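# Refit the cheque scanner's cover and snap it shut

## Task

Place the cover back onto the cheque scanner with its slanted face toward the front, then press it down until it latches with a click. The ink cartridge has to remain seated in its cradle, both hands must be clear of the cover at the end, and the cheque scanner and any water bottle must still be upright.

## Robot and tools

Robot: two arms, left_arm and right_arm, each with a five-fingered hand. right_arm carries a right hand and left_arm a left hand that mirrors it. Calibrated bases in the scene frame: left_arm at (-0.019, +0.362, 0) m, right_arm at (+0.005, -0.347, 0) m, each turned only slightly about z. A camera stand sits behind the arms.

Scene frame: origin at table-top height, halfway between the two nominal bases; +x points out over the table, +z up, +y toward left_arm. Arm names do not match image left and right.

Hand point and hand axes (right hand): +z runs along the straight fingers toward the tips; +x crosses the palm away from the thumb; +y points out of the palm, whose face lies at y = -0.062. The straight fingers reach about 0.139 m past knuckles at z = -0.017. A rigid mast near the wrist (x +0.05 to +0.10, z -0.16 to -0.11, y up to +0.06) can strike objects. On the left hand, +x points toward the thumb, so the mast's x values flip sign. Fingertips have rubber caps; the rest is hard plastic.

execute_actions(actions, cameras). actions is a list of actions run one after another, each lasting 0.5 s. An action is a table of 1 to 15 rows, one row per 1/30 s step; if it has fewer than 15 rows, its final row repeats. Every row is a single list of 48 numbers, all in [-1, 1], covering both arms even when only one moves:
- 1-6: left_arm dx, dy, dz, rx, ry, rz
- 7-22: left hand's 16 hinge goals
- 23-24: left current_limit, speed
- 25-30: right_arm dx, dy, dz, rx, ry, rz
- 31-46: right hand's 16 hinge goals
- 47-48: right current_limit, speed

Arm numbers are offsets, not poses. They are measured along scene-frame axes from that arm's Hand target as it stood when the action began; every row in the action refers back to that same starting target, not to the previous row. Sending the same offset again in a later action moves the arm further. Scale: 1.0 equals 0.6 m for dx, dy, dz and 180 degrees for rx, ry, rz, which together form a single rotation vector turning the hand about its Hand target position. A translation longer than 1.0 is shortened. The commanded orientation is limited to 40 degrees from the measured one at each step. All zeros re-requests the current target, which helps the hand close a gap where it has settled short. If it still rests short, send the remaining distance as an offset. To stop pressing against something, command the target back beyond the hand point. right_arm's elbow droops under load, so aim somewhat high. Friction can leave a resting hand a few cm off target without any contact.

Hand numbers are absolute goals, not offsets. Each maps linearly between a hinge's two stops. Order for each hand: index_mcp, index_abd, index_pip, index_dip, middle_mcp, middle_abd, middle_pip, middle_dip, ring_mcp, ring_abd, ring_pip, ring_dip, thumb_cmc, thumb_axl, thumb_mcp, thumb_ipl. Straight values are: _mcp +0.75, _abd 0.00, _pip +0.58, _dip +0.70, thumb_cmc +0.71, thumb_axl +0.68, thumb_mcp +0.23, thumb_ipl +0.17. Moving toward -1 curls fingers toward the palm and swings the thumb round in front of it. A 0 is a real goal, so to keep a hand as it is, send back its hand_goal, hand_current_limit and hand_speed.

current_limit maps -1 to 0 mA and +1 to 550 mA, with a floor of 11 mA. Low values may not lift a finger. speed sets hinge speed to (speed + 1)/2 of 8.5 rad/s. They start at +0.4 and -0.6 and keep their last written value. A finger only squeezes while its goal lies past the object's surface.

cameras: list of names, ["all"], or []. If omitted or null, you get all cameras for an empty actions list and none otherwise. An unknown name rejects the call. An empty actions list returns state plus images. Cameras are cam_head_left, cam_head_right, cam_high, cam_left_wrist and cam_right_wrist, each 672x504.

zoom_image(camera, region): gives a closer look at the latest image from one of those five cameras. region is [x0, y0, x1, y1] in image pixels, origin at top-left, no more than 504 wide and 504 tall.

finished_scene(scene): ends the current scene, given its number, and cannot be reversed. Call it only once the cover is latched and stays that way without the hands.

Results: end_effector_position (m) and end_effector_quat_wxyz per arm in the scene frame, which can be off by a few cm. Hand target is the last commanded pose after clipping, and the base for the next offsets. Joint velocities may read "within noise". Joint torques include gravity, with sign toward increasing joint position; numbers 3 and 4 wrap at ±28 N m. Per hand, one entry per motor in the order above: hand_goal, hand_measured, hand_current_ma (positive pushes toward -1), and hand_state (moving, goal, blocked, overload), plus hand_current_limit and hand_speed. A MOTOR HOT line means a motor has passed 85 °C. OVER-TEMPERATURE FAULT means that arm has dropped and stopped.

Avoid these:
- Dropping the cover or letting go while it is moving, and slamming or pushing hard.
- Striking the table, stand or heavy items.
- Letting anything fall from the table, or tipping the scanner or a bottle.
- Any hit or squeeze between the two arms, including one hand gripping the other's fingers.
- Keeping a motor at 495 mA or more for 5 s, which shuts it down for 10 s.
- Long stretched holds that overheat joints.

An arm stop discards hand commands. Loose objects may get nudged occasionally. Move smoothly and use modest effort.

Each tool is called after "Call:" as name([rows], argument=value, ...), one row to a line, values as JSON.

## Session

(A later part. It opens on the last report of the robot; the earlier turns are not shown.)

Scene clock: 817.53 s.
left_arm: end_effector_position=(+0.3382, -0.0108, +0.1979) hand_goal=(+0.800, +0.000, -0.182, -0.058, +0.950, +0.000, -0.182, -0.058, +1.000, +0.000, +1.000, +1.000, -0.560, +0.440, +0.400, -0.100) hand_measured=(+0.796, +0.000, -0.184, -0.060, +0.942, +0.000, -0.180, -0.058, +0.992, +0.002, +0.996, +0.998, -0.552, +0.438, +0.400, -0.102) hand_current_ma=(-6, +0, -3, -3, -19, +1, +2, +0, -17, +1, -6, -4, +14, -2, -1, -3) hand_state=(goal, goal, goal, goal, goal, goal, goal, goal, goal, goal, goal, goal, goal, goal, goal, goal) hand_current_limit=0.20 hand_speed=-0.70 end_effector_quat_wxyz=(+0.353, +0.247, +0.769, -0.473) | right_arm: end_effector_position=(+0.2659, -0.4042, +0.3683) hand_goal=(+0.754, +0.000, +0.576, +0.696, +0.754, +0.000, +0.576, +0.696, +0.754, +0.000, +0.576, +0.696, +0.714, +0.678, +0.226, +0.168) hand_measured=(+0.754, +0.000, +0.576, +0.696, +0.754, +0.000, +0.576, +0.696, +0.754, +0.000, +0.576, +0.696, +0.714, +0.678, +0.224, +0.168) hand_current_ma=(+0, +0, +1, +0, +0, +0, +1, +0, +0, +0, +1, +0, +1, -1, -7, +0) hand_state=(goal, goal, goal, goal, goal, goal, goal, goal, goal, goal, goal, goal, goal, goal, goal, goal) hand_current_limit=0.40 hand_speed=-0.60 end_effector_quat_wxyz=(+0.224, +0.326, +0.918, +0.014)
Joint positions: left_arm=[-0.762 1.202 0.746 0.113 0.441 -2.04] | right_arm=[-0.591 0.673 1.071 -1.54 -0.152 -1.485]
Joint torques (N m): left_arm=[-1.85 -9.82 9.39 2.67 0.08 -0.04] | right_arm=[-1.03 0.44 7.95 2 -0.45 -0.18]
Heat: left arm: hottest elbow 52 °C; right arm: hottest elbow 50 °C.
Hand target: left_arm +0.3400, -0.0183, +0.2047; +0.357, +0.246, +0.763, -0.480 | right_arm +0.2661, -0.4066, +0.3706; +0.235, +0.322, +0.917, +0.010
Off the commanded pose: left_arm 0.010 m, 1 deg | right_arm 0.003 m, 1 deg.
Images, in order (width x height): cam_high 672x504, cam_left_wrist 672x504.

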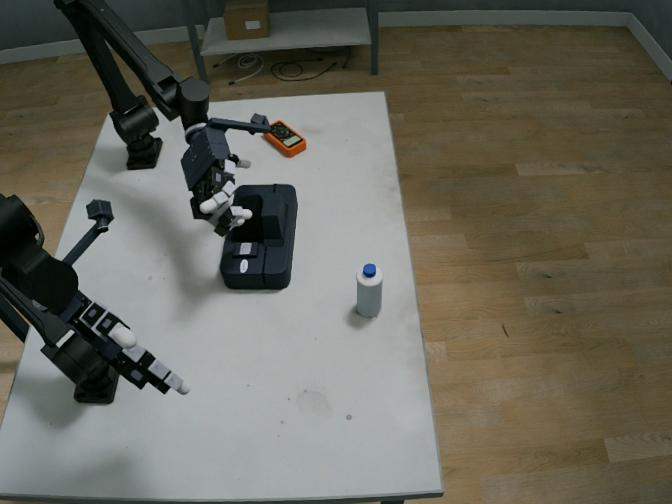

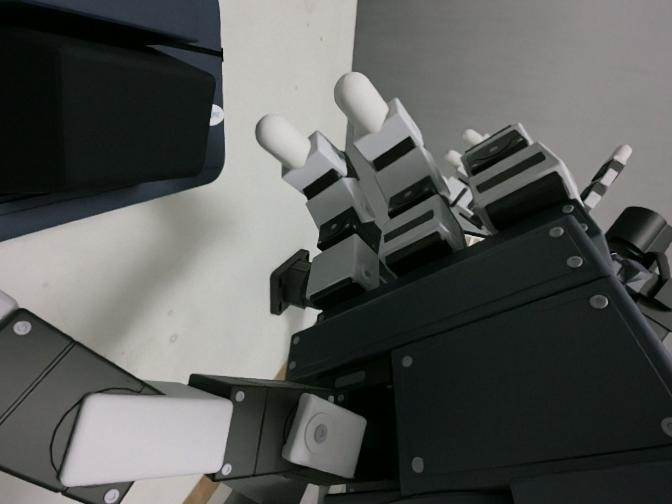

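Call:
execute_actions([
  [[-0.002,0.003,-0.09,0,0,0,0.80,0,-0.1825,-0.058,0.95,0,-0.1825,-0.058,1,0,1,1,-0.56,0.44,0.4,-0.1,0.2,-0.7,0,0,0,0,0,0,0.754,0,0.576,0.696,0.754,0,0.576,0.696,0.754,0,0.576,0.696,0.714,0.678,0.226,0.168,0.4,-0.6]],
], cameras=["cam_high","cam_left_wrist"])

Call:
zoom_image(camera="cam_high", region=[215, 175, 285, 255])

Scene clock: 822.53 s.
left_arm: end_effector_position=(+0.3381, -0.0107, +0.1508) hand_goal=(+0.800, +0.000, -0.182, -0.058, +0.950, +0.000, -0.182, -0.058, +1.000, +0.000, +1.000, +1.000, -0.560, +0.440, +0.400, -0.100) hand_measured=(+0.796, +0.000, -0.184, -0.060, +0.942, +0.000, -0.180, -0.058, +0.992, +0.002, +0.996, +0.998, -0.552, +0.438, +0.400, -0.102) hand_current_ma=(-6, +0, -3, -3, -19, +1, +2, +0, -17, +1, -6, -4, +14, -2, -1, -3) hand_state=(goal, goal, goal, goal, goal, goal, goal, goal, goal, goal, goal, goal, goal, goal, goal, goal) hand_current_limit=0.20 hand_speed=-0.70 end_effector_quat_wxyz=(+0.357, +0.247, +0.765, -0.476) | right_arm: end_effector_position=(+0.2659, -0.4042, +0.3683) hand_goal=(+0.754, +0.000, +0.576, +0.696, +0.754, +0.000, +0.576, +0.696, +0.754, +0.000, +0.576, +0.696, +0.714, +0.678, +0.226, +0.168) hand_measured=(+0.754, +0.000, +0.576, +0.696, +0.754, +0.000, +0.576, +0.696, +0.754, +0.000, +0.576, +0.696, +0.714, +0.678, +0.224, +0.168) hand_current_ma=(+0, +0, +1, +0, +0, +0, +1, +0, +0, +0, +1, +0, +1, -1, -7, +0) hand_state=(goal, goal, goal, goal, goal, goal, goal, goal, goal, goal, goal, goal, goal, goal, goal, goal) hand_current_limit=0.40 hand_speed=-0.60 end_effector_quat_wxyz=(+0.224, +0.326, +0.918, +0.014)
Joint positions: left_arm=[-0.762 1.283 0.661 0.292 0.441 -2.04] | right_arm=[-0.591 0.673 1.071 -1.54 -0.152 -1.485]
Joint torques (N m): left_arm=[-0.79 -9.11 7.91 2.48 0.07 0.04] | right_arm=[-0.97 0.56 7.97 2.02 -0.44 -0.18]
Heat: left arm: hottest elbow 51 °C; right arm: hottest elbow 50 °C.
Hand target: left_arm +0.3387, -0.0164, +0.1508; +0.357, +0.246, +0.763, -0.480 | right_arm +0.2661, -0.4066, +0.3706; +0.235, +0.322, +0.917, +0.010
Off the commanded pose: left_arm 0.006 m, 1 deg | right_arm 0.003 m, 1 deg.
Images, in order (width x height): cam_high 672x504, cam_left_wrist 672x504.

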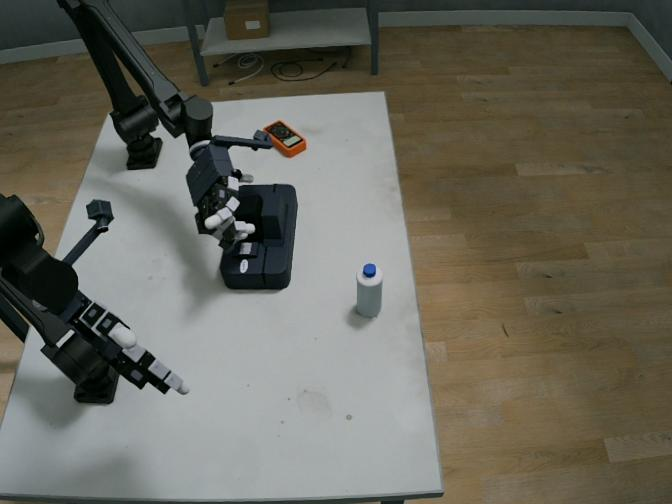

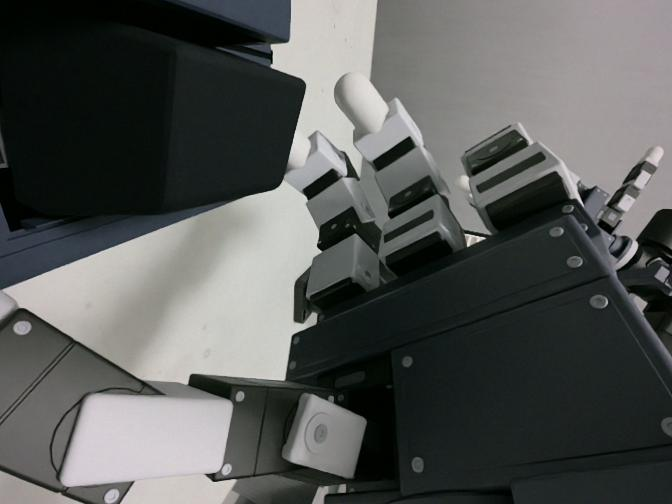

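Scaled by 6.300 from the camera's 672x504 image, which has a finer 960x720 frame.

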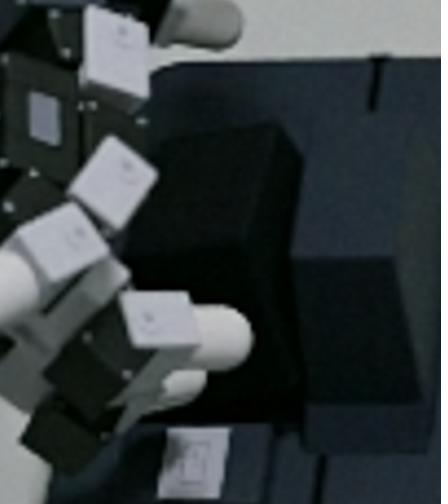

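Call:
execute_actions([
  [[0.004,0.002,-0.055,0,0,0,0.80,0,-0.1825,-0.058,0.95,0,-0.1825,-0.058,1,0,1,1,-0.56,0.44,0.4,-0.1,0.2,-0.7,0,0,0,0,0,0,0.754,0,0.576,0.696,0.754,0,0.576,0.696,0.754,0,0.576,0.696,0.714,0.678,0.226,0.168,0.4,-0.6]],
], cameras=["cam_high","cam_left_wrist"])

Call:
zoom_image(camera="cam_high", region=[215, 175, 285, 255])

Call:
zoom_image(camera="cam_left_wrist", region=[0, 0, 400, 300])

Scene clock: 828.10 s.
left_arm: end_effector_position=(+0.3398, -0.0134, +0.1257) hand_goal=(+0.800, +0.000, -0.182, -0.058, +0.950, +0.000, -0.182, -0.058, +1.000, +0.000, +1.000, +1.000, -0.560, +0.440, +0.400, -0.100) hand_measured=(+0.798, +0.000, -0.186, -0.060, +0.942, +0.002, -0.180, -0.058, +0.992, +0.002, +0.996, +0.998, -0.552, +0.438, +0.400, -0.102) hand_current_ma=(-4, +0, -5, -4, -19, +1, +2, +0, -18, +2, -6, -4, +15, -2, -1, -3) hand_state=(goal, goal, goal, goal, goal, goal, goal, goal, goal, goal, goal, goal, goal, goal, goal, goal) hand_current_limit=0.20 hand_speed=-0.70 end_effector_quat_wxyz=(+0.361, +0.249, +0.760, -0.479) | right_arm: end_effector_position=(+0.2659, -0.4042, +0.3683) hand_goal=(+0.754, +0.000, +0.576, +0.696, +0.754, +0.000, +0.576, +0.696, +0.754, +0.000, +0.576, +0.696, +0.714, +0.678, +0.226, +0.168) hand_measured=(+0.754, +0.000, +0.576, +0.696, +0.754, +0.000, +0.576, +0.696, +0.754, +0.000, +0.576, +0.696, +0.714, +0.678, +0.224, +0.168) hand_current_ma=(+0, +0, +1, +0, +0, +0, +1, +0, +0, +0, +1, +0, +1, -1, -7, +0) hand_state=(goal, goal, goal, goal, goal, goal, goal, goal, goal, goal, goal, goal, goal, goal, goal, goal) hand_current_limit=0.40 hand_speed=-0.60 end_effector_quat_wxyz=(+0.224, +0.326, +0.918, +0.014)
Joint positions: left_arm=[-0.762 1.349 0.625 0.409 0.444 -2.04] | right_arm=[-0.591 0.673 1.071 -1.54 -0.152 -1.485]
Joint torques (N m): left_arm=[-0.21 -9.17 7.54 2.54 0.21 -0.02] | right_arm=[-0.97 0.38 7.97 2.02 -0.44 -0.18]
Heat: left arm: hottest elbow 51 °C; right arm: hottest elbow 50 °C.
Hand target: left_arm +0.3411, -0.0153, +0.1177; +0.357, +0.246, +0.763, -0.480 | right_arm +0.2661, -0.4066, +0.3706; +0.235, +0.322, +0.917, +0.010
Off the commanded pose: left_arm 0.008 m, 1 deg | right_arm 0.003 m, 1 deg.
Images, in order (width x height): cam_high 672x504, cam_left_wrist 672x504.

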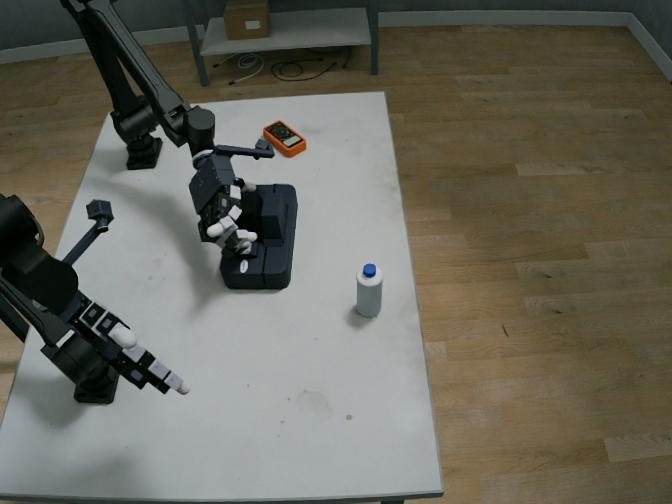

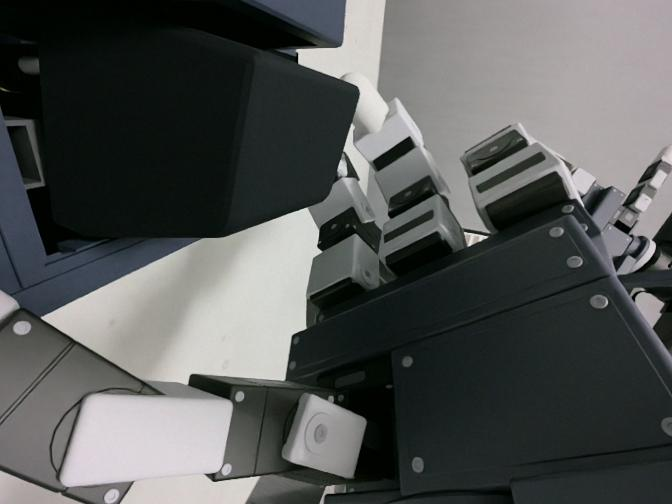

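Scaled by 6.300 from the camera's 672x504 image, which has a finer 960x720 frame.

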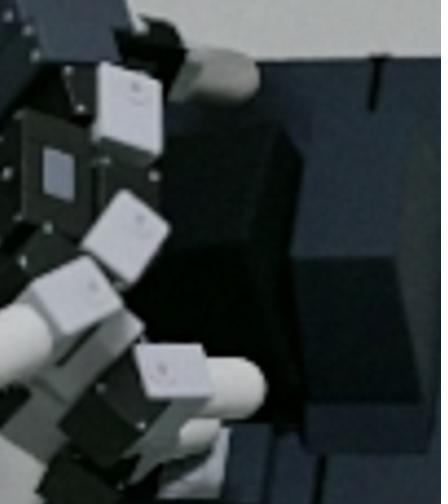

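Scaled by 1.260 from the camera's 672x504 image, which has a finer 960x720 frame.

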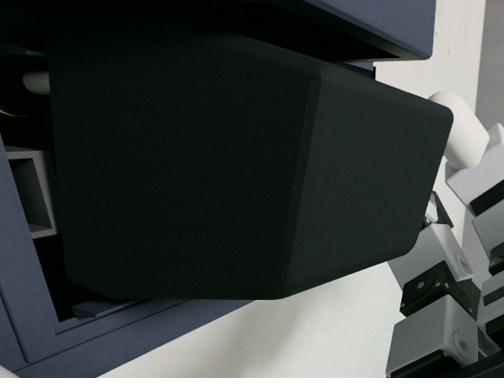

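Call:
execute_actions([
  [[0,0,0,0,0,0,0.67,0,-0.1825,-0.058,0.95,0,-0.1825,-0.058,1,0,1,1,-0.56,0.44,0.4,-0.1,0.2,-0.8,0,0,0,0,0,0,0.754,0,0.576,0.696,0.754,0,0.576,0.696,0.754,0,0.576,0.696,0.714,0.678,0.226,0.168,0.4,-0.6]],
], cameras=["cam_high","cam_left_wrist"])

Call:
zoom_image(camera="cam_high", region=[215, 175, 285, 255])

Call:
zoom_image(camera="cam_left_wrist", region=[0, 0, 400, 300])

Scene clock: 835.10 s.
left_arm: end_effector_position=(+0.3395, -0.0145, +0.1269) hand_goal=(+0.670, +0.000, -0.182, -0.058, +0.950, +0.000, -0.182, -0.058, +1.000, +0.000, +1.000, +1.000, -0.560, +0.440, +0.400, -0.100) hand_measured=(+0.706, +0.000, -0.170, -0.054, +0.942, +0.002, -0.180, -0.058, +0.992, +0.002, +0.996, +0.998, -0.552, +0.438, +0.400, -0.102) hand_current_ma=(+106, +0, +25, +7, -19, +1, +2, +0, -18, +2, -6, -4, +15, -2, -1, -3) hand_state=(blocked, goal, goal, goal, goal, goal, goal, goal, goal, goal, goal, goal, goal, goal, goal, goal) hand_current_limit=0.20 hand_speed=-0.80 end_effector_quat_wxyz=(+0.362, +0.250, +0.758, -0.481) | right_arm: end_effector_position=(+0.2659, -0.4042, +0.3683) hand_goal=(+0.754, +0.000, +0.576, +0.696, +0.754, +0.000, +0.576, +0.696, +0.754, +0.000, +0.576, +0.696, +0.714, +0.678, +0.226, +0.168) hand_measured=(+0.754, +0.000, +0.576, +0.696, +0.754, +0.000, +0.576, +0.696, +0.754, +0.000, +0.576, +0.696, +0.714, +0.678, +0.224, +0.168) hand_current_ma=(+0, +0, +1, +0, +0, +0, +1, +0, +0, +0, +1, +0, +1, -1, -7, +0) hand_state=(goal, goal, goal, goal, goal, goal, goal, goal, goal, goal, goal, goal, goal, goal, goal, goal) hand_current_limit=0.40 hand_speed=-0.60 end_effector_quat_wxyz=(+0.224, +0.326, +0.918, +0.014)
Joint positions: left_arm=[-0.763 1.349 0.625 0.414 0.448 -2.04] | right_arm=[-0.591 0.673 1.071 -1.54 -0.152 -1.485]
Joint torques (N m): left_arm=[-0.73 -8.82 7.45 2.44 0.09 0.04] | right_arm=[-0.91 0.44 7.97 2.03 -0.45 -0.18]
Heat: left arm: hottest elbow 49 °C; right arm: hottest elbow 50 °C.
Hand target: left_arm +0.3410, -0.0154, +0.1178; +0.357, +0.246, +0.763, -0.480 | right_arm +0.2661, -0.4066, +0.3706; +0.235, +0.322, +0.917, +0.010
Off the commanded pose: left_arm 0.009 m, 1 deg | right_arm 0.003 m, 1 deg.
Images, in order (width x height): cam_high 672x504, cam_left_wrist 672x504.

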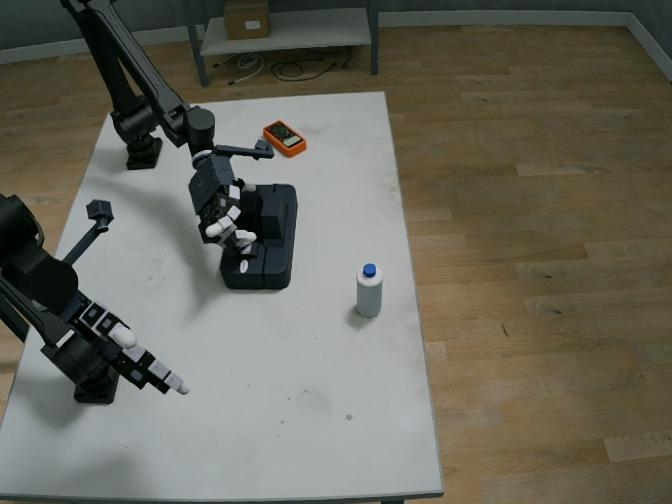

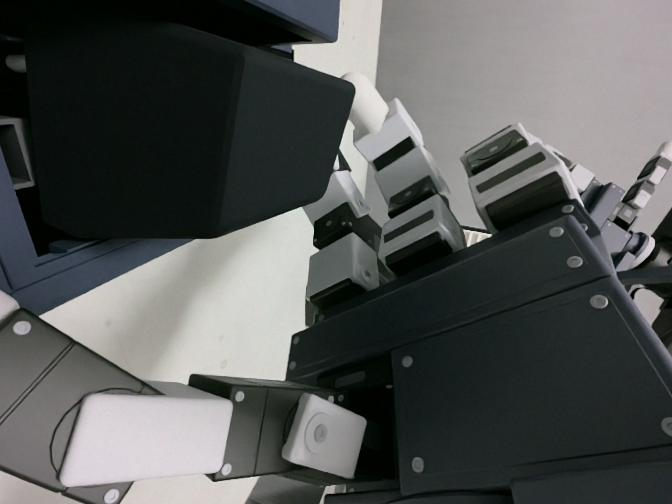

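Scaled by 6.300 from the camera's 672x504 image, which has a finer 960x720 frame.

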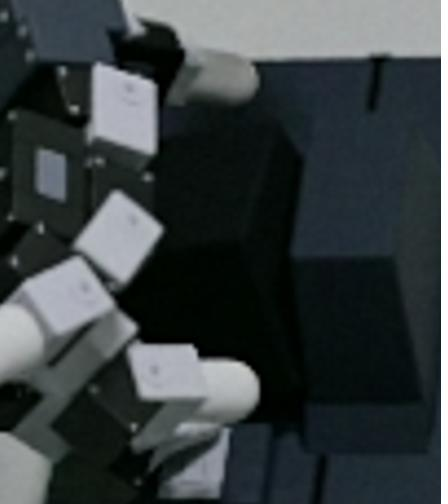

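Scaled by 1.260 from the camera's 672x504 image, which has a finer 960x720 frame.

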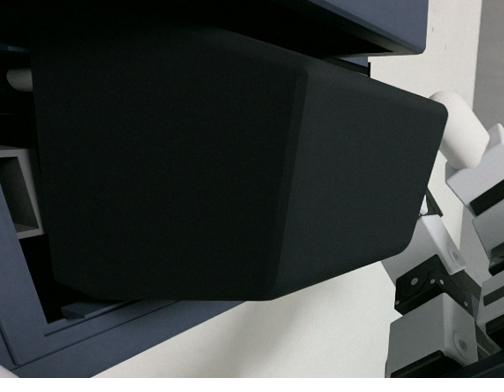

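Call:
execute_actions([
  [[0,0.01,0,0,0,0,0.62,0,-0.1825,-0.058,0.95,0,-0.1825,-0.058,1,0,1,1,-0.56,0.44,0.4,-0.1,0.2,-0.8,0,0,0,0,0,0,0.754,0,0.576,0.696,0.754,0,0.576,0.696,0.754,0,0.576,0.696,0.714,0.678,0.226,0.168,0.4,-0.6]],
], cameras=["cam_high","cam_left_wrist"])

Call:
zoom_image(camera="cam_high", region=[215, 175, 285, 255])

Call:
zoom_image(camera="cam_left_wrist", region=[0, 0, 400, 300])

Scene clock: 839.07 s.
left_arm: end_effector_position=(+0.3384, -0.0161, +0.1276) hand_goal=(+0.620, +0.000, -0.182, -0.058, +0.950, +0.000, -0.182, -0.058, +1.000, +0.000, +1.000, +1.000, -0.560, +0.440, +0.400, -0.100) hand_measured=(+0.678, +0.000, -0.160, -0.048, +0.942, +0.002, -0.180, -0.058, +0.992, +0.002, +0.996, +0.998, -0.552, +0.438, +0.400, -0.102) hand_current_ma=(+200, +0, +52, +21, -19, +1, +2, +0, -18, +2, -6, -4, +15, -2, -1, -3) hand_state=(blocked, goal, blocked, goal, goal, goal, goal, goal, goal, goal, goal, goal, goal, goal, goal, goal) hand_current_limit=0.20 hand_speed=-0.80 end_effector_quat_wxyz=(+0.360, +0.253, +0.756, -0.485) | right_arm: end_effector_position=(+0.2659, -0.4042, +0.3683) hand_goal=(+0.754, +0.000, +0.576, +0.696, +0.754, +0.000, +0.576, +0.696, +0.754, +0.000, +0.576, +0.696, +0.714, +0.678, +0.226, +0.168) hand_measured=(+0.754, +0.000, +0.576, +0.696, +0.754, +0.000, +0.576, +0.696, +0.754, +0.000, +0.576, +0.696, +0.714, +0.678, +0.224, +0.168) hand_current_ma=(+0, +0, +1, +0, +0, +0, +1, +0, +0, +0, +1, +0, +1, -1, -7, +0) hand_state=(goal, goal, goal, goal, goal, goal, goal, goal, goal, goal, goal, goal, goal, goal, goal, goal) hand_current_limit=0.40 hand_speed=-0.60 end_effector_quat_wxyz=(+0.224, +0.326, +0.918, +0.014)
Joint positions: left_arm=[-0.763 1.349 0.625 0.417 0.458 -2.04] | right_arm=[-0.591 0.673 1.071 -1.54 -0.152 -1.485]
Joint torques (N m): left_arm=[-0.38 -9.82 6.46 2.11 0.12 0.07] | right_arm=[-0.97 0.38 7.95 2.02 -0.45 -0.18]
Heat: left arm: hottest elbow 49 °C; right arm: hottest elbow 50 °C.
Hand target: left_arm +0.3410, -0.0094, +0.1178; +0.357, +0.246, +0.763, -0.480 | right_arm +0.2661, -0.4066, +0.3706; +0.235, +0.322, +0.917, +0.010
Off the commanded pose: left_arm 0.012 m, 1 deg | right_arm 0.003 m, 1 deg.
Images, in order (width x height): cam_high 672x504, cam_left_wrist 672x504.

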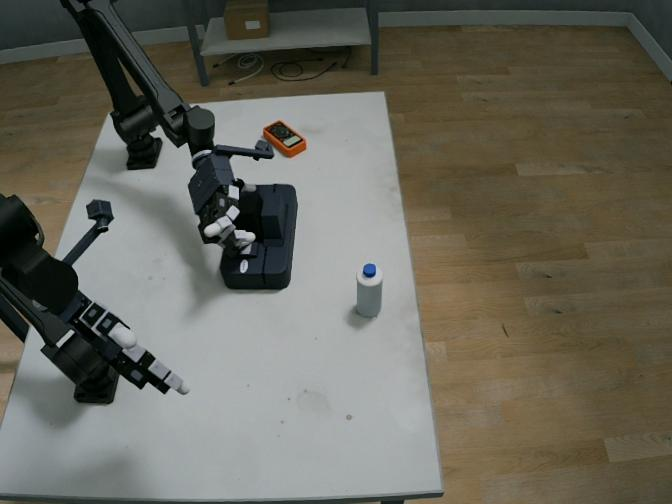

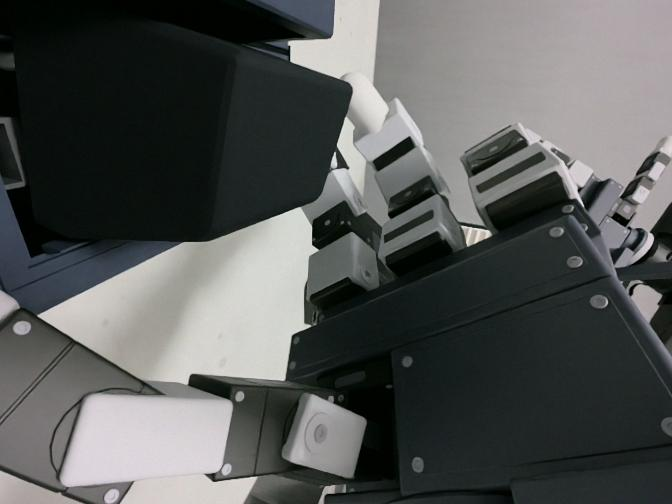

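Scaled by 6.300 from the camera's 672x504 image, which has a finer 960x720 frame.

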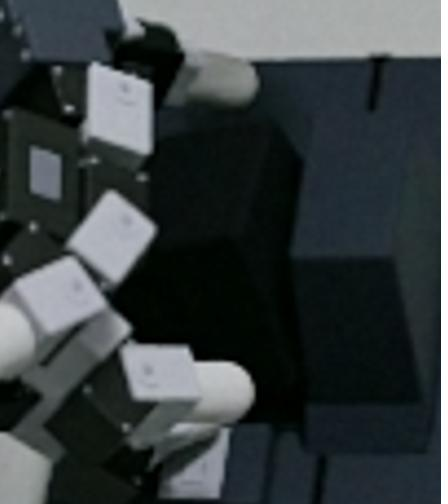

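Scaled by 1.260 from the camera's 672x504 image, which has a finer 960x720 frame.

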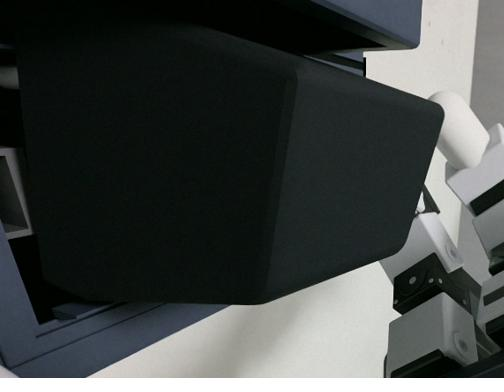

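Call:
zoom_image(camera="cam_left_wrist", region=[0, 0, 240, 270])

Scaled by 1.867 from the camera's 672x504 image, which has a finer 960x720 frame.

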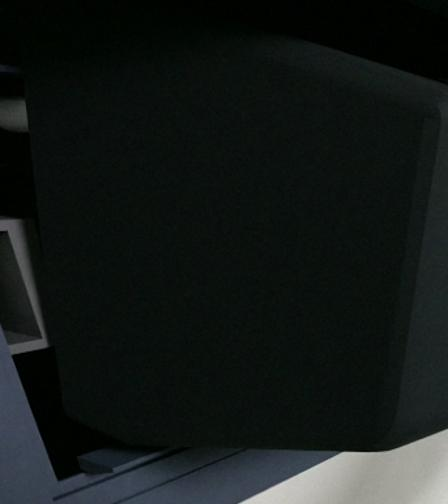

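Call:
execute_actions([
  [[0,-0.01,0.01,0,0,0,0.80,0,-0.1825,-0.058,0.85,0,-0.1825,-0.058,1,0,1,1,-0.56,0.44,0.4,-0.1,0.2,-0.7,0,0,0,0,0,0,0.754,0,0.576,0.696,0.754,0,0.576,0.696,0.754,0,0.576,0.696,0.714,0.678,0.226,0.168,0.4,-0.6]],
  [[-0.02,0.0,0.08,0,-0.05,-0.016,0.80,0,-0.1825,-0.058,0.82,0,-0.1825,-0.058,1,0,1,1,-0.56,0.44,0.4,-0.1,0.2,-0.7,0,0,0,0,0,0,0.754,0,0.576,0.696,0.754,0,0.576,0.696,0.754,0,0.576,0.696,0.714,0.678,0.226,0.168,0.4,-0.6]],
  [[-0.01,0.0,0.0,0,-0.05,-0.016,0.80,0,-0.1825,-0.058,0.82,0,-0.1825,-0.058,1,0,1,1,-0.56,0.44,0.4,-0.1,0.2,-0.7,0,0,0,0,0,0,0.754,0,0.576,0.696,0.754,0,0.576,0.696,0.754,0,0.576,0.696,0.714,0.678,0.226,0.168,0.4,-0.6]],
], cameras=["cam_high","cam_left_wrist"])

Call:
zoom_image(camera="cam_high", region=[205, 165, 285, 255])

Call:
zoom_image(camera="cam_left_wrist", region=[0, 0, 400, 300])

Scene clock: 885.90 s.
left_arm: end_effector_position=(+0.3235, -0.0121, +0.1708) hand_goal=(+0.800, +0.000, -0.182, -0.058, +0.820, +0.000, -0.182, -0.058, +1.000, +0.000, +1.000, +1.000, -0.560, +0.440, +0.400, -0.100) hand_measured=(+0.792, +0.000, -0.180, -0.056, +0.816, +0.002, -0.180, -0.058, +0.992, +0.002, +0.996, +0.998, -0.552, +0.438, +0.400, -0.102) hand_current_ma=(-18, +0, +3, +4, -5, +1, +2, +0, -18, +2, -6, -4, +15, -2, -1, -3) hand_state=(goal, goal, goal, goal, goal, goal, goal, goal, goal, goal, goal, goal, goal, goal, goal, goal) hand_current_limit=0.20 hand_speed=-0.70 end_effector_quat_wxyz=(+0.444, +0.350, +0.690, -0.452) | right_arm: end_effector_position=(+0.2659, -0.4042, +0.3683) hand_goal=(+0.754, +0.000, +0.576, +0.696, +0.754, +0.000, +0.576, +0.696, +0.754, +0.000, +0.576, +0.696, +0.714, +0.678, +0.226, +0.168) hand_measured=(+0.754, +0.000, +0.576, +0.696, +0.754, +0.000, +0.576, +0.696, +0.754, +0.000, +0.576, +0.696, +0.714, +0.678, +0.224, +0.168) hand_current_ma=(+0, +0, +1, +0, +0, +0, +1, +0, +0, +0, +1, +0, +1, -1, -7, +0) hand_state=(goal, goal, goal, goal, goal, goal, goal, goal, goal, goal, goal, goal, goal, goal, goal, goal) hand_current_limit=0.40 hand_speed=-0.60 end_effector_quat_wxyz=(+0.224, +0.326, +0.918, +0.014)
Joint positions: left_arm=[-0.809 1.238 0.553 0.465 0.431 -1.803] | right_arm=[-0.591 0.673 1.071 -1.54 -0.152 -1.485]
Joint torques (N m): left_arm=[-0.79 -8.64 7.38 2.76 0.17 0.24] | right_arm=[-1.03 0.44 7.92 2.02 -0.44 -0.18]
Heat: left arm: hottest elbow 45 °C; right arm: hottest elbow 50 °C.
Hand target: left_arm +0.3231, -0.0153, +0.1717; +0.447, +0.356, +0.685, -0.453 | right_arm +0.2661, -0.4066, +0.3706; +0.235, +0.322, +0.917, +0.010
Off the commanded pose: left_arm 0.003 m, 1 deg | right_arm 0.003 m, 1 deg.
Images, in order (width x height): cam_high 672x504, cam_left_wrist 672x504.

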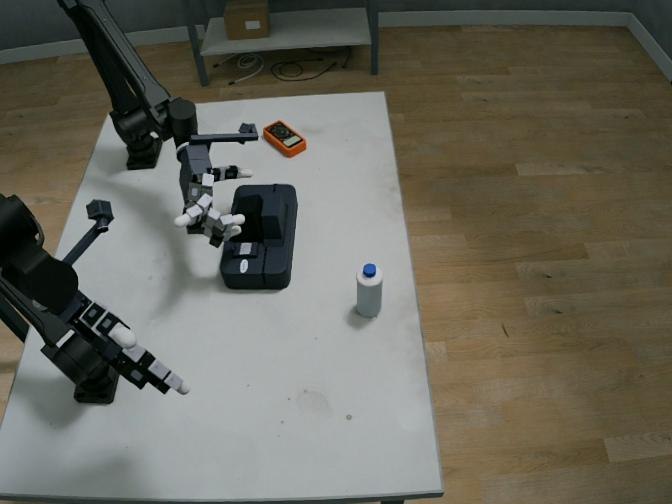

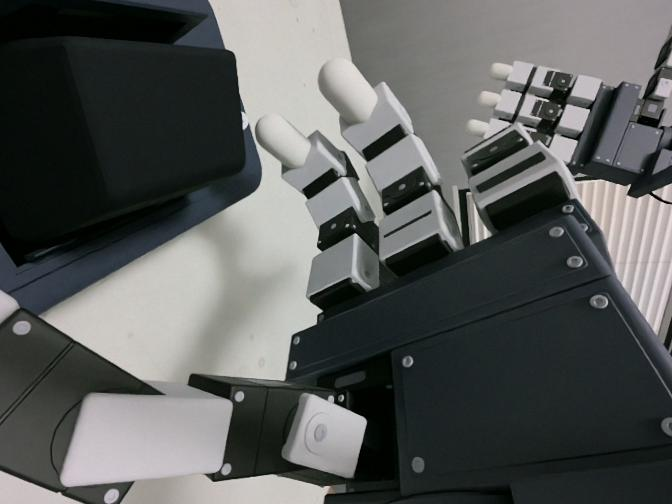

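Scaled by 5.600 from the camera's 672x504 image, which has a finer 960x720 frame.

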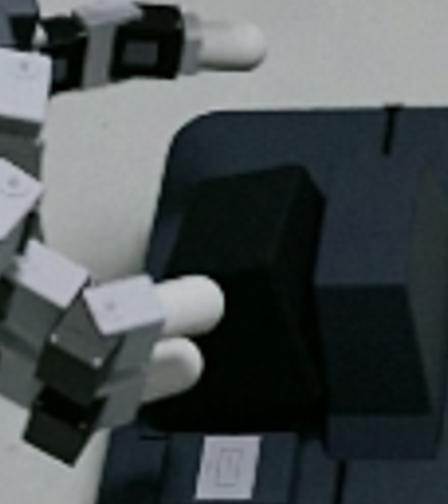

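Scaled by 1.260 from the camera's 672x504 image, which has a finer 960x720 frame.

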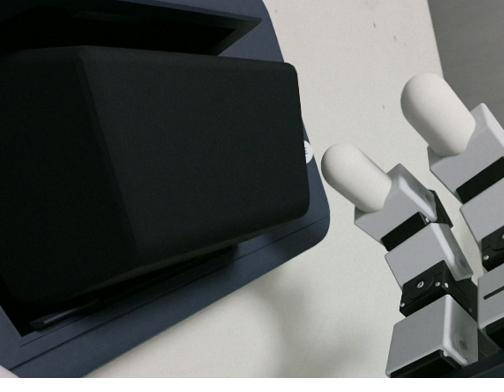

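Call:
execute_actions([
  [[-0.005,0.003,-0.075,0,0,0,0.80,0,-0.1825,-0.058,0.82,0,-0.1825,-0.058,1,0,1,1,-0.56,0.44,0.4,-0.1,0.2,-0.7,0,0,0,0,0,0,0.754,0,0.576,0.696,0.754,0,0.576,0.696,0.754,0,0.576,0.696,0.714,0.678,0.226,0.168,0.4,-0.6]],
], cameras=["cam_high","cam_left_wrist"])

Call:
zoom_image(camera="cam_high", region=[205, 165, 285, 255])

Call:
zoom_image(camera="cam_left_wrist", region=[0, 0, 400, 300])

Scene clock: 891.17 s.
left_arm: end_effector_position=(+0.3202, -0.0090, +0.1311) hand_goal=(+0.800, +0.000, -0.182, -0.058, +0.820, +0.000, -0.182, -0.058, +1.000, +0.000, +1.000, +1.000, -0.560, +0.440, +0.400, -0.100) hand_measured=(+0.794, +0.000, -0.184, -0.060, +0.816, +0.002, -0.180, -0.058, +0.992, +0.002, +0.996, +0.998, -0.552, +0.438, +0.400, -0.102) hand_current_ma=(-9, +0, -4, -4, -5, +1, +2, +0, -18, +2, -6, -4, +18, -2, -1, -2) hand_state=(goal, goal, goal, goal, goal, goal, goal, goal, goal, goal, goal, goal, goal, goal, goal, goal) hand_current_limit=0.20 hand_speed=-0.70 end_effector_quat_wxyz=(+0.448, +0.353, +0.686, -0.452) | right_arm: end_effector_position=(+0.2659, -0.4042, +0.3683) hand_goal=(+0.754, +0.000, +0.576, +0.696, +0.754, +0.000, +0.576, +0.696, +0.754, +0.000, +0.576, +0.696, +0.714, +0.678, +0.226, +0.168) hand_measured=(+0.754, +0.000, +0.576, +0.696, +0.754, +0.000, +0.576, +0.696, +0.754, +0.000, +0.576, +0.696, +0.714, +0.678, +0.224, +0.168) hand_current_ma=(+0, +0, +1, +0, +0, +0, +1, +0, +0, +0, +1, +0, +1, -1, -7, +0) hand_state=(goal, goal, goal, goal, goal, goal, goal, goal, goal, goal, goal, goal, goal, goal, goal, goal) hand_current_limit=0.40 hand_speed=-0.60 end_effector_quat_wxyz=(+0.224, +0.326, +0.918, +0.014)
Joint positions: left_arm=[-0.81 1.342 0.486 0.646 0.432 -1.797] | right_arm=[-0.591 0.673 1.071 -1.54 -0.152 -1.485]
Joint torques (N m): left_arm=[-0.38 -7.53 6.84 2.69 0.04 0.2] | right_arm=[-0.97 0.44 7.95 2.02 -0.44 -0.19]
Heat: left arm: hottest elbow 45 °C; right arm: hottest elbow 50 °C.
Hand target: left_arm +0.3201, -0.0135, +0.1267; +0.447, +0.356, +0.685, -0.453 | right_arm +0.2661, -0.4066, +0.3706; +0.235, +0.322, +0.917, +0.010
Off the commanded pose: left_arm 0.006 m, 0 deg | right_arm 0.003 m, 1 deg.
Images, in order (width x height): cam_high 672x504, cam_left_wrist 672x504.

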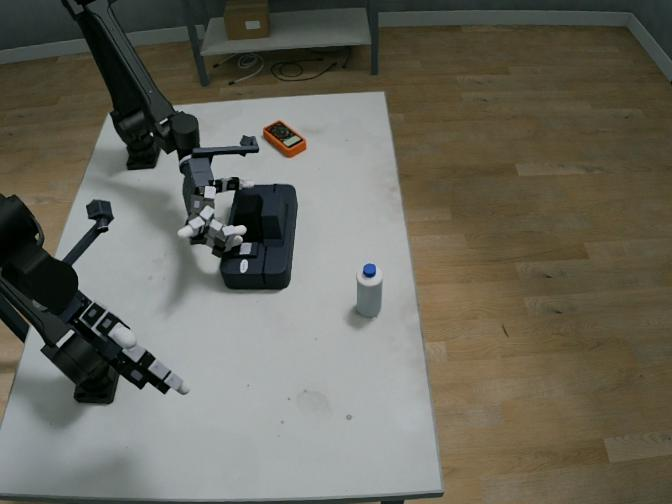

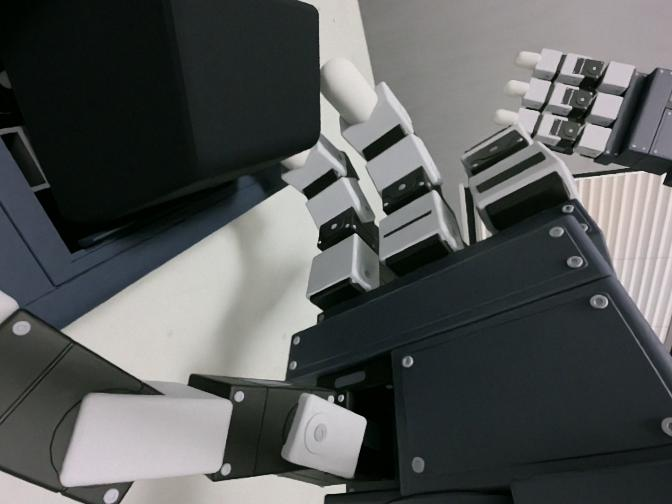

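Scaled by 5.600 from the camera's 672x504 image, which has a finer 960x720 frame.

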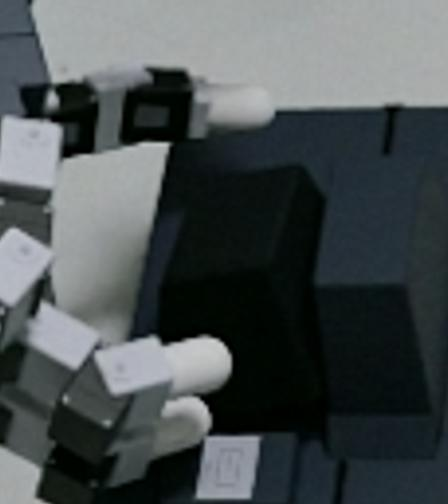

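Scaled by 1.260 from the camera's 672x504 image, which has a finer 960x720 frame.

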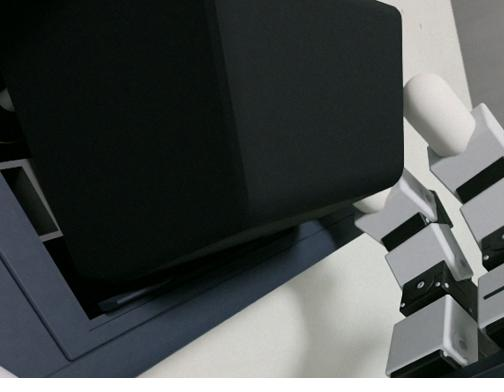

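Call:
execute_actions([
  [[-0.005,-0.002,-0.016,0,0,0,0.76,0,-0.1825,-0.058,0.78,0,-0.1825,-0.058,1,0,1,1,-0.571,0.44,0.3,-0.2,0.2,-0.7,0,0,0,0,0,0,0.754,0,0.576,0.696,0.754,0,0.576,0.696,0.754,0,0.576,0.696,0.714,0.678,0.226,0.168,0.4,-0.6]],
], cameras=["cam_high","cam_left_wrist"])

Call:
zoom_image(camera="cam_high", region=[205, 165, 285, 255])

Call:
zoom_image(camera="cam_left_wrist", region=[0, 0, 400, 300])

Scene clock: 898.50 s.
left_arm: end_effector_position=(+0.3196, -0.0125, +0.1264) hand_goal=(+0.760, +0.000, -0.182, -0.058, +0.780, +0.000, -0.182, -0.058, +1.000, +0.000, +1.000, +1.000, -0.570, +0.440, +0.300, -0.200) hand_measured=(+0.758, +0.000, -0.184, -0.060, +0.780, +0.002, -0.180, -0.058, +0.992, +0.002, +0.996, +0.998, -0.552, +0.438, +0.302, -0.198) hand_current_ma=(-3, +0, -4, -4, +0, +1, +2, +0, -18, +2, -6, -4, +46, -2, +6, +5) hand_state=(goal, goal, goal, goal, goal, goal, goal, goal, goal, goal, goal, goal, goal, goal, goal, goal) hand_current_limit=0.20 hand_speed=-0.70 end_effector_quat_wxyz=(+0.452, +0.354, +0.682, -0.453) | right_arm: end_effector_position=(+0.2659, -0.4042, +0.3683) hand_goal=(+0.754, +0.000, +0.576, +0.696, +0.754, +0.000, +0.576, +0.696, +0.754, +0.000, +0.576, +0.696, +0.714, +0.678, +0.226, +0.168) hand_measured=(+0.754, +0.000, +0.576, +0.696, +0.754, +0.000, +0.576, +0.696, +0.754, +0.000, +0.576, +0.696, +0.714, +0.678, +0.224, +0.168) hand_current_ma=(+0, +0, +1, +0, +0, +0, +1, +0, +0, +0, +1, +0, +1, -1, -7, +0) hand_state=(goal, goal, goal, goal, goal, goal, goal, goal, goal, goal, goal, goal, goal, goal, goal, goal) hand_current_limit=0.40 hand_speed=-0.60 end_effector_quat_wxyz=(+0.224, +0.326, +0.918, +0.014)
Joint positions: left_arm=[-0.818 1.369 0.482 0.689 0.425 -1.796] | right_arm=[-0.591 0.673 1.071 -1.54 -0.152 -1.485]
Joint torques (N m): left_arm=[-1.08 -7.41 6.34 2.63 -0.1 0.15] | right_arm=[-0.97 0.44 7.95 2 -0.44 -0.18]
Heat: left arm: hottest elbow 44 °C; right arm: hottest elbow 50 °C.
Hand target: left_arm +0.3170, -0.0147, +0.1170; +0.447, +0.356, +0.685, -0.453 | right_arm +0.2661, -0.4066, +0.3706; +0.235, +0.322, +0.917, +0.010
Off the commanded pose: left_arm 0.010 m, 1 deg | right_arm 0.003 m, 1 deg.
Images, in order (width x height): cam_high 672x504, cam_left_wrist 672x504.

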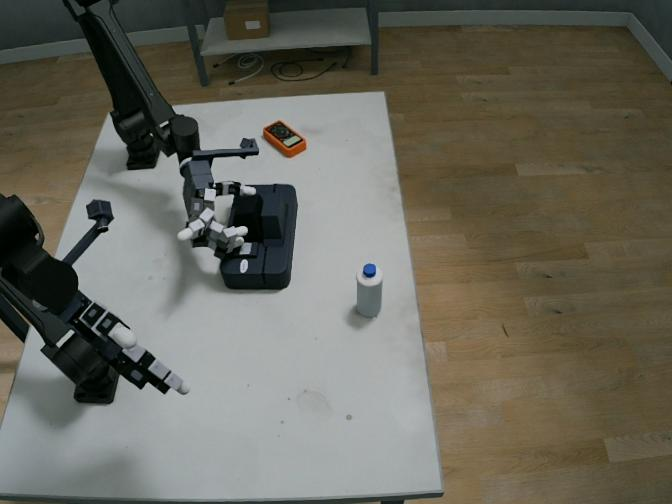

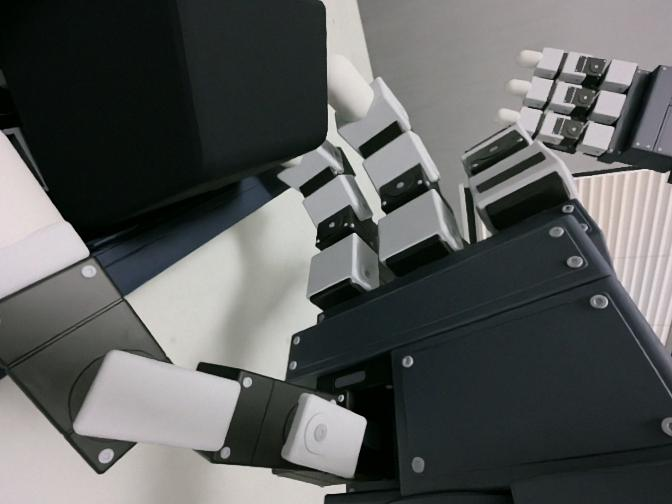

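Scaled by 5.600 from the camera's 672x504 image, which has a finer 960x720 frame.

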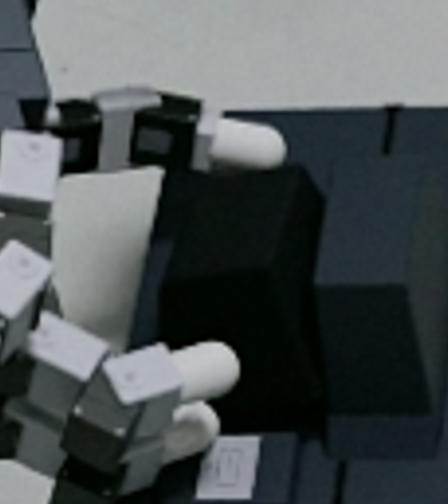

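Scaled by 1.260 from the camera's 672x504 image, which has a finer 960x720 frame.

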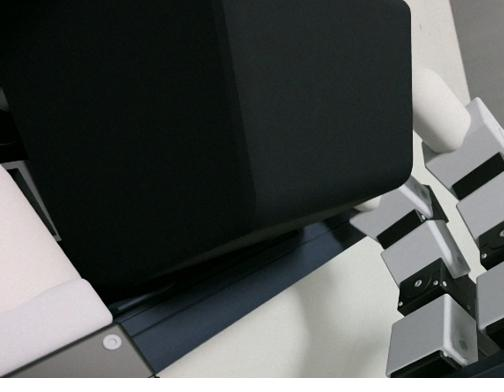

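Call:
execute_actions([
  [[-0.003,0.0,-0.008,0,0,0,0.68,0,-0.1825,-0.058,0.65,0,-0.1825,-0.058,1,0,1,1,-0.571,0.44,0.18,-0.25,0.2,-0.8,0,0,0,0,0,0,0.754,0,0.576,0.696,0.754,0,0.576,0.696,0.754,0,0.576,0.696,0.714,0.678,0.226,0.168,0.4,-0.6]],
], cameras=["cam_high","cam_left_wrist"])

Call:
zoom_image(camera="cam_high", region=[205, 165, 285, 255])

Call:
zoom_image(camera="cam_left_wrist", region=[0, 0, 400, 300])

Scene clock: 902.70 s.
left_arm: end_effector_position=(+0.3177, -0.0146, +0.1261) hand_goal=(+0.680, +0.000, -0.182, -0.058, +0.650, +0.000, -0.182, -0.058, +1.000, +0.000, +1.000, +1.000, -0.570, +0.440, +0.180, -0.250) hand_measured=(+0.690, +0.000, -0.180, -0.058, +0.650, +0.002, -0.180, -0.058, +0.992, +0.002, +0.996, +0.998, -0.552, +0.438, +0.184, -0.248) hand_current_ma=(+20, +0, +2, -1, +0, +1, +2, +0, -18, +2, -6, -4, +46, -2, +8, +5) hand_state=(goal, goal, goal, goal, goal, goal, goal, goal, goal, goal, goal, goal, goal, goal, goal, goal) hand_current_limit=0.20 hand_speed=-0.80 end_effector_quat_wxyz=(+0.456, +0.355, +0.677, -0.456) | right_arm: end_effector_position=(+0.2659, -0.4042, +0.3683) hand_goal=(+0.754, +0.000, +0.576, +0.696, +0.754, +0.000, +0.576, +0.696, +0.754, +0.000, +0.576, +0.696, +0.714, +0.678, +0.226, +0.168) hand_measured=(+0.754, +0.000, +0.576, +0.696, +0.754, +0.000, +0.576, +0.696, +0.754, +0.000, +0.576, +0.696, +0.714, +0.678, +0.224, +0.168) hand_current_ma=(+0, +0, +1, +0, +0, +0, +1, +0, +0, +0, +1, +0, +1, -1, -7, +0) hand_state=(goal, goal, goal, goal, goal, goal, goal, goal, goal, goal, goal, goal, goal, goal, goal, goal) hand_current_limit=0.40 hand_speed=-0.60 end_effector_quat_wxyz=(+0.224, +0.326, +0.918, +0.014)
Joint positions: left_arm=[-0.825 1.378 0.476 0.715 0.422 -1.796] | right_arm=[-0.591 0.673 1.071 -1.54 -0.152 -1.485]
Joint torques (N m): left_arm=[-1.26 -7.3 5.72 2.4 -0.12 0.23] | right_arm=[-0.97 0.38 7.95 2 -0.44 -0.18]
Heat: left arm: hottest elbow 44 °C; right arm: hottest elbow 50 °C.
Hand target: left_arm +0.3151, -0.0147, +0.1122; +0.447, +0.356, +0.685, -0.453 | right_arm +0.2661, -0.4066, +0.3706; +0.235, +0.322, +0.917, +0.010
Off the commanded pose: left_arm 0.014 m, 1 deg | right_arm 0.003 m, 1 deg.
Images, in order (width x height): cam_high 672x504, cam_left_wrist 672x504.

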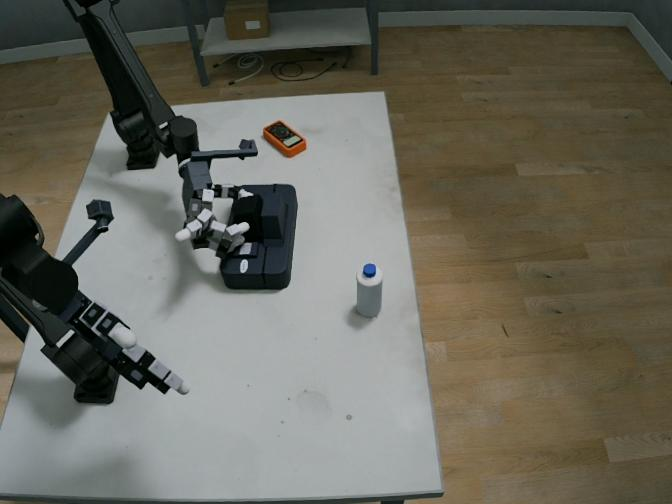

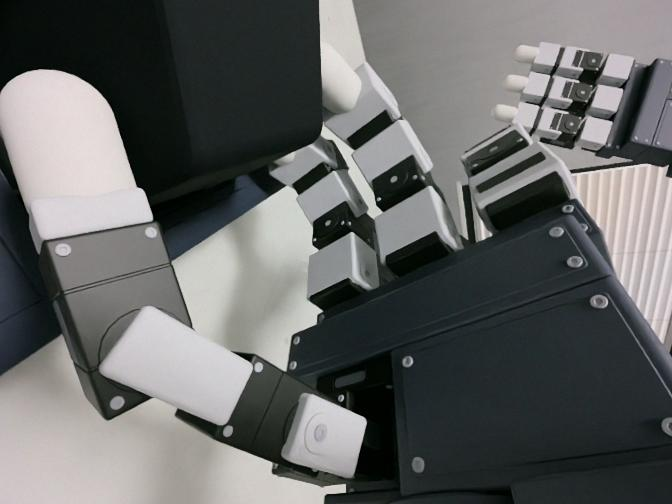

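Scaled by 5.600 from the camera's 672x504 image, which has a finer 960x720 frame.

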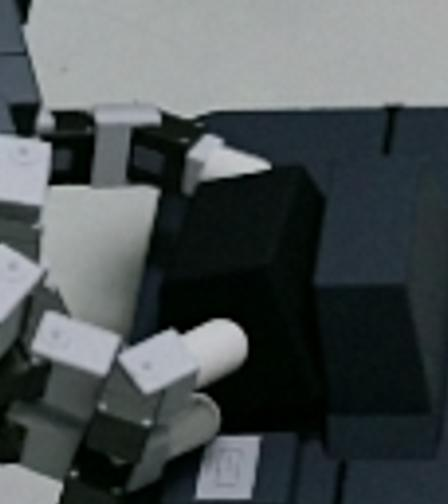

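Scaled by 1.260 from the camera's 672x504 image, which has a finer 960x720 frame.

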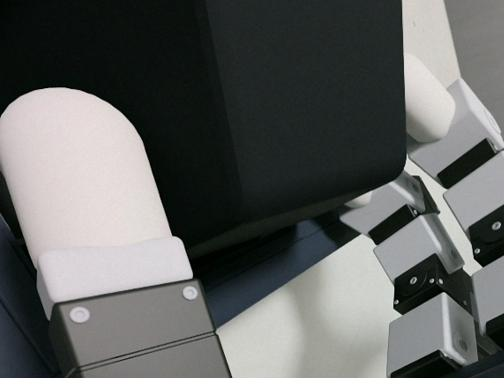

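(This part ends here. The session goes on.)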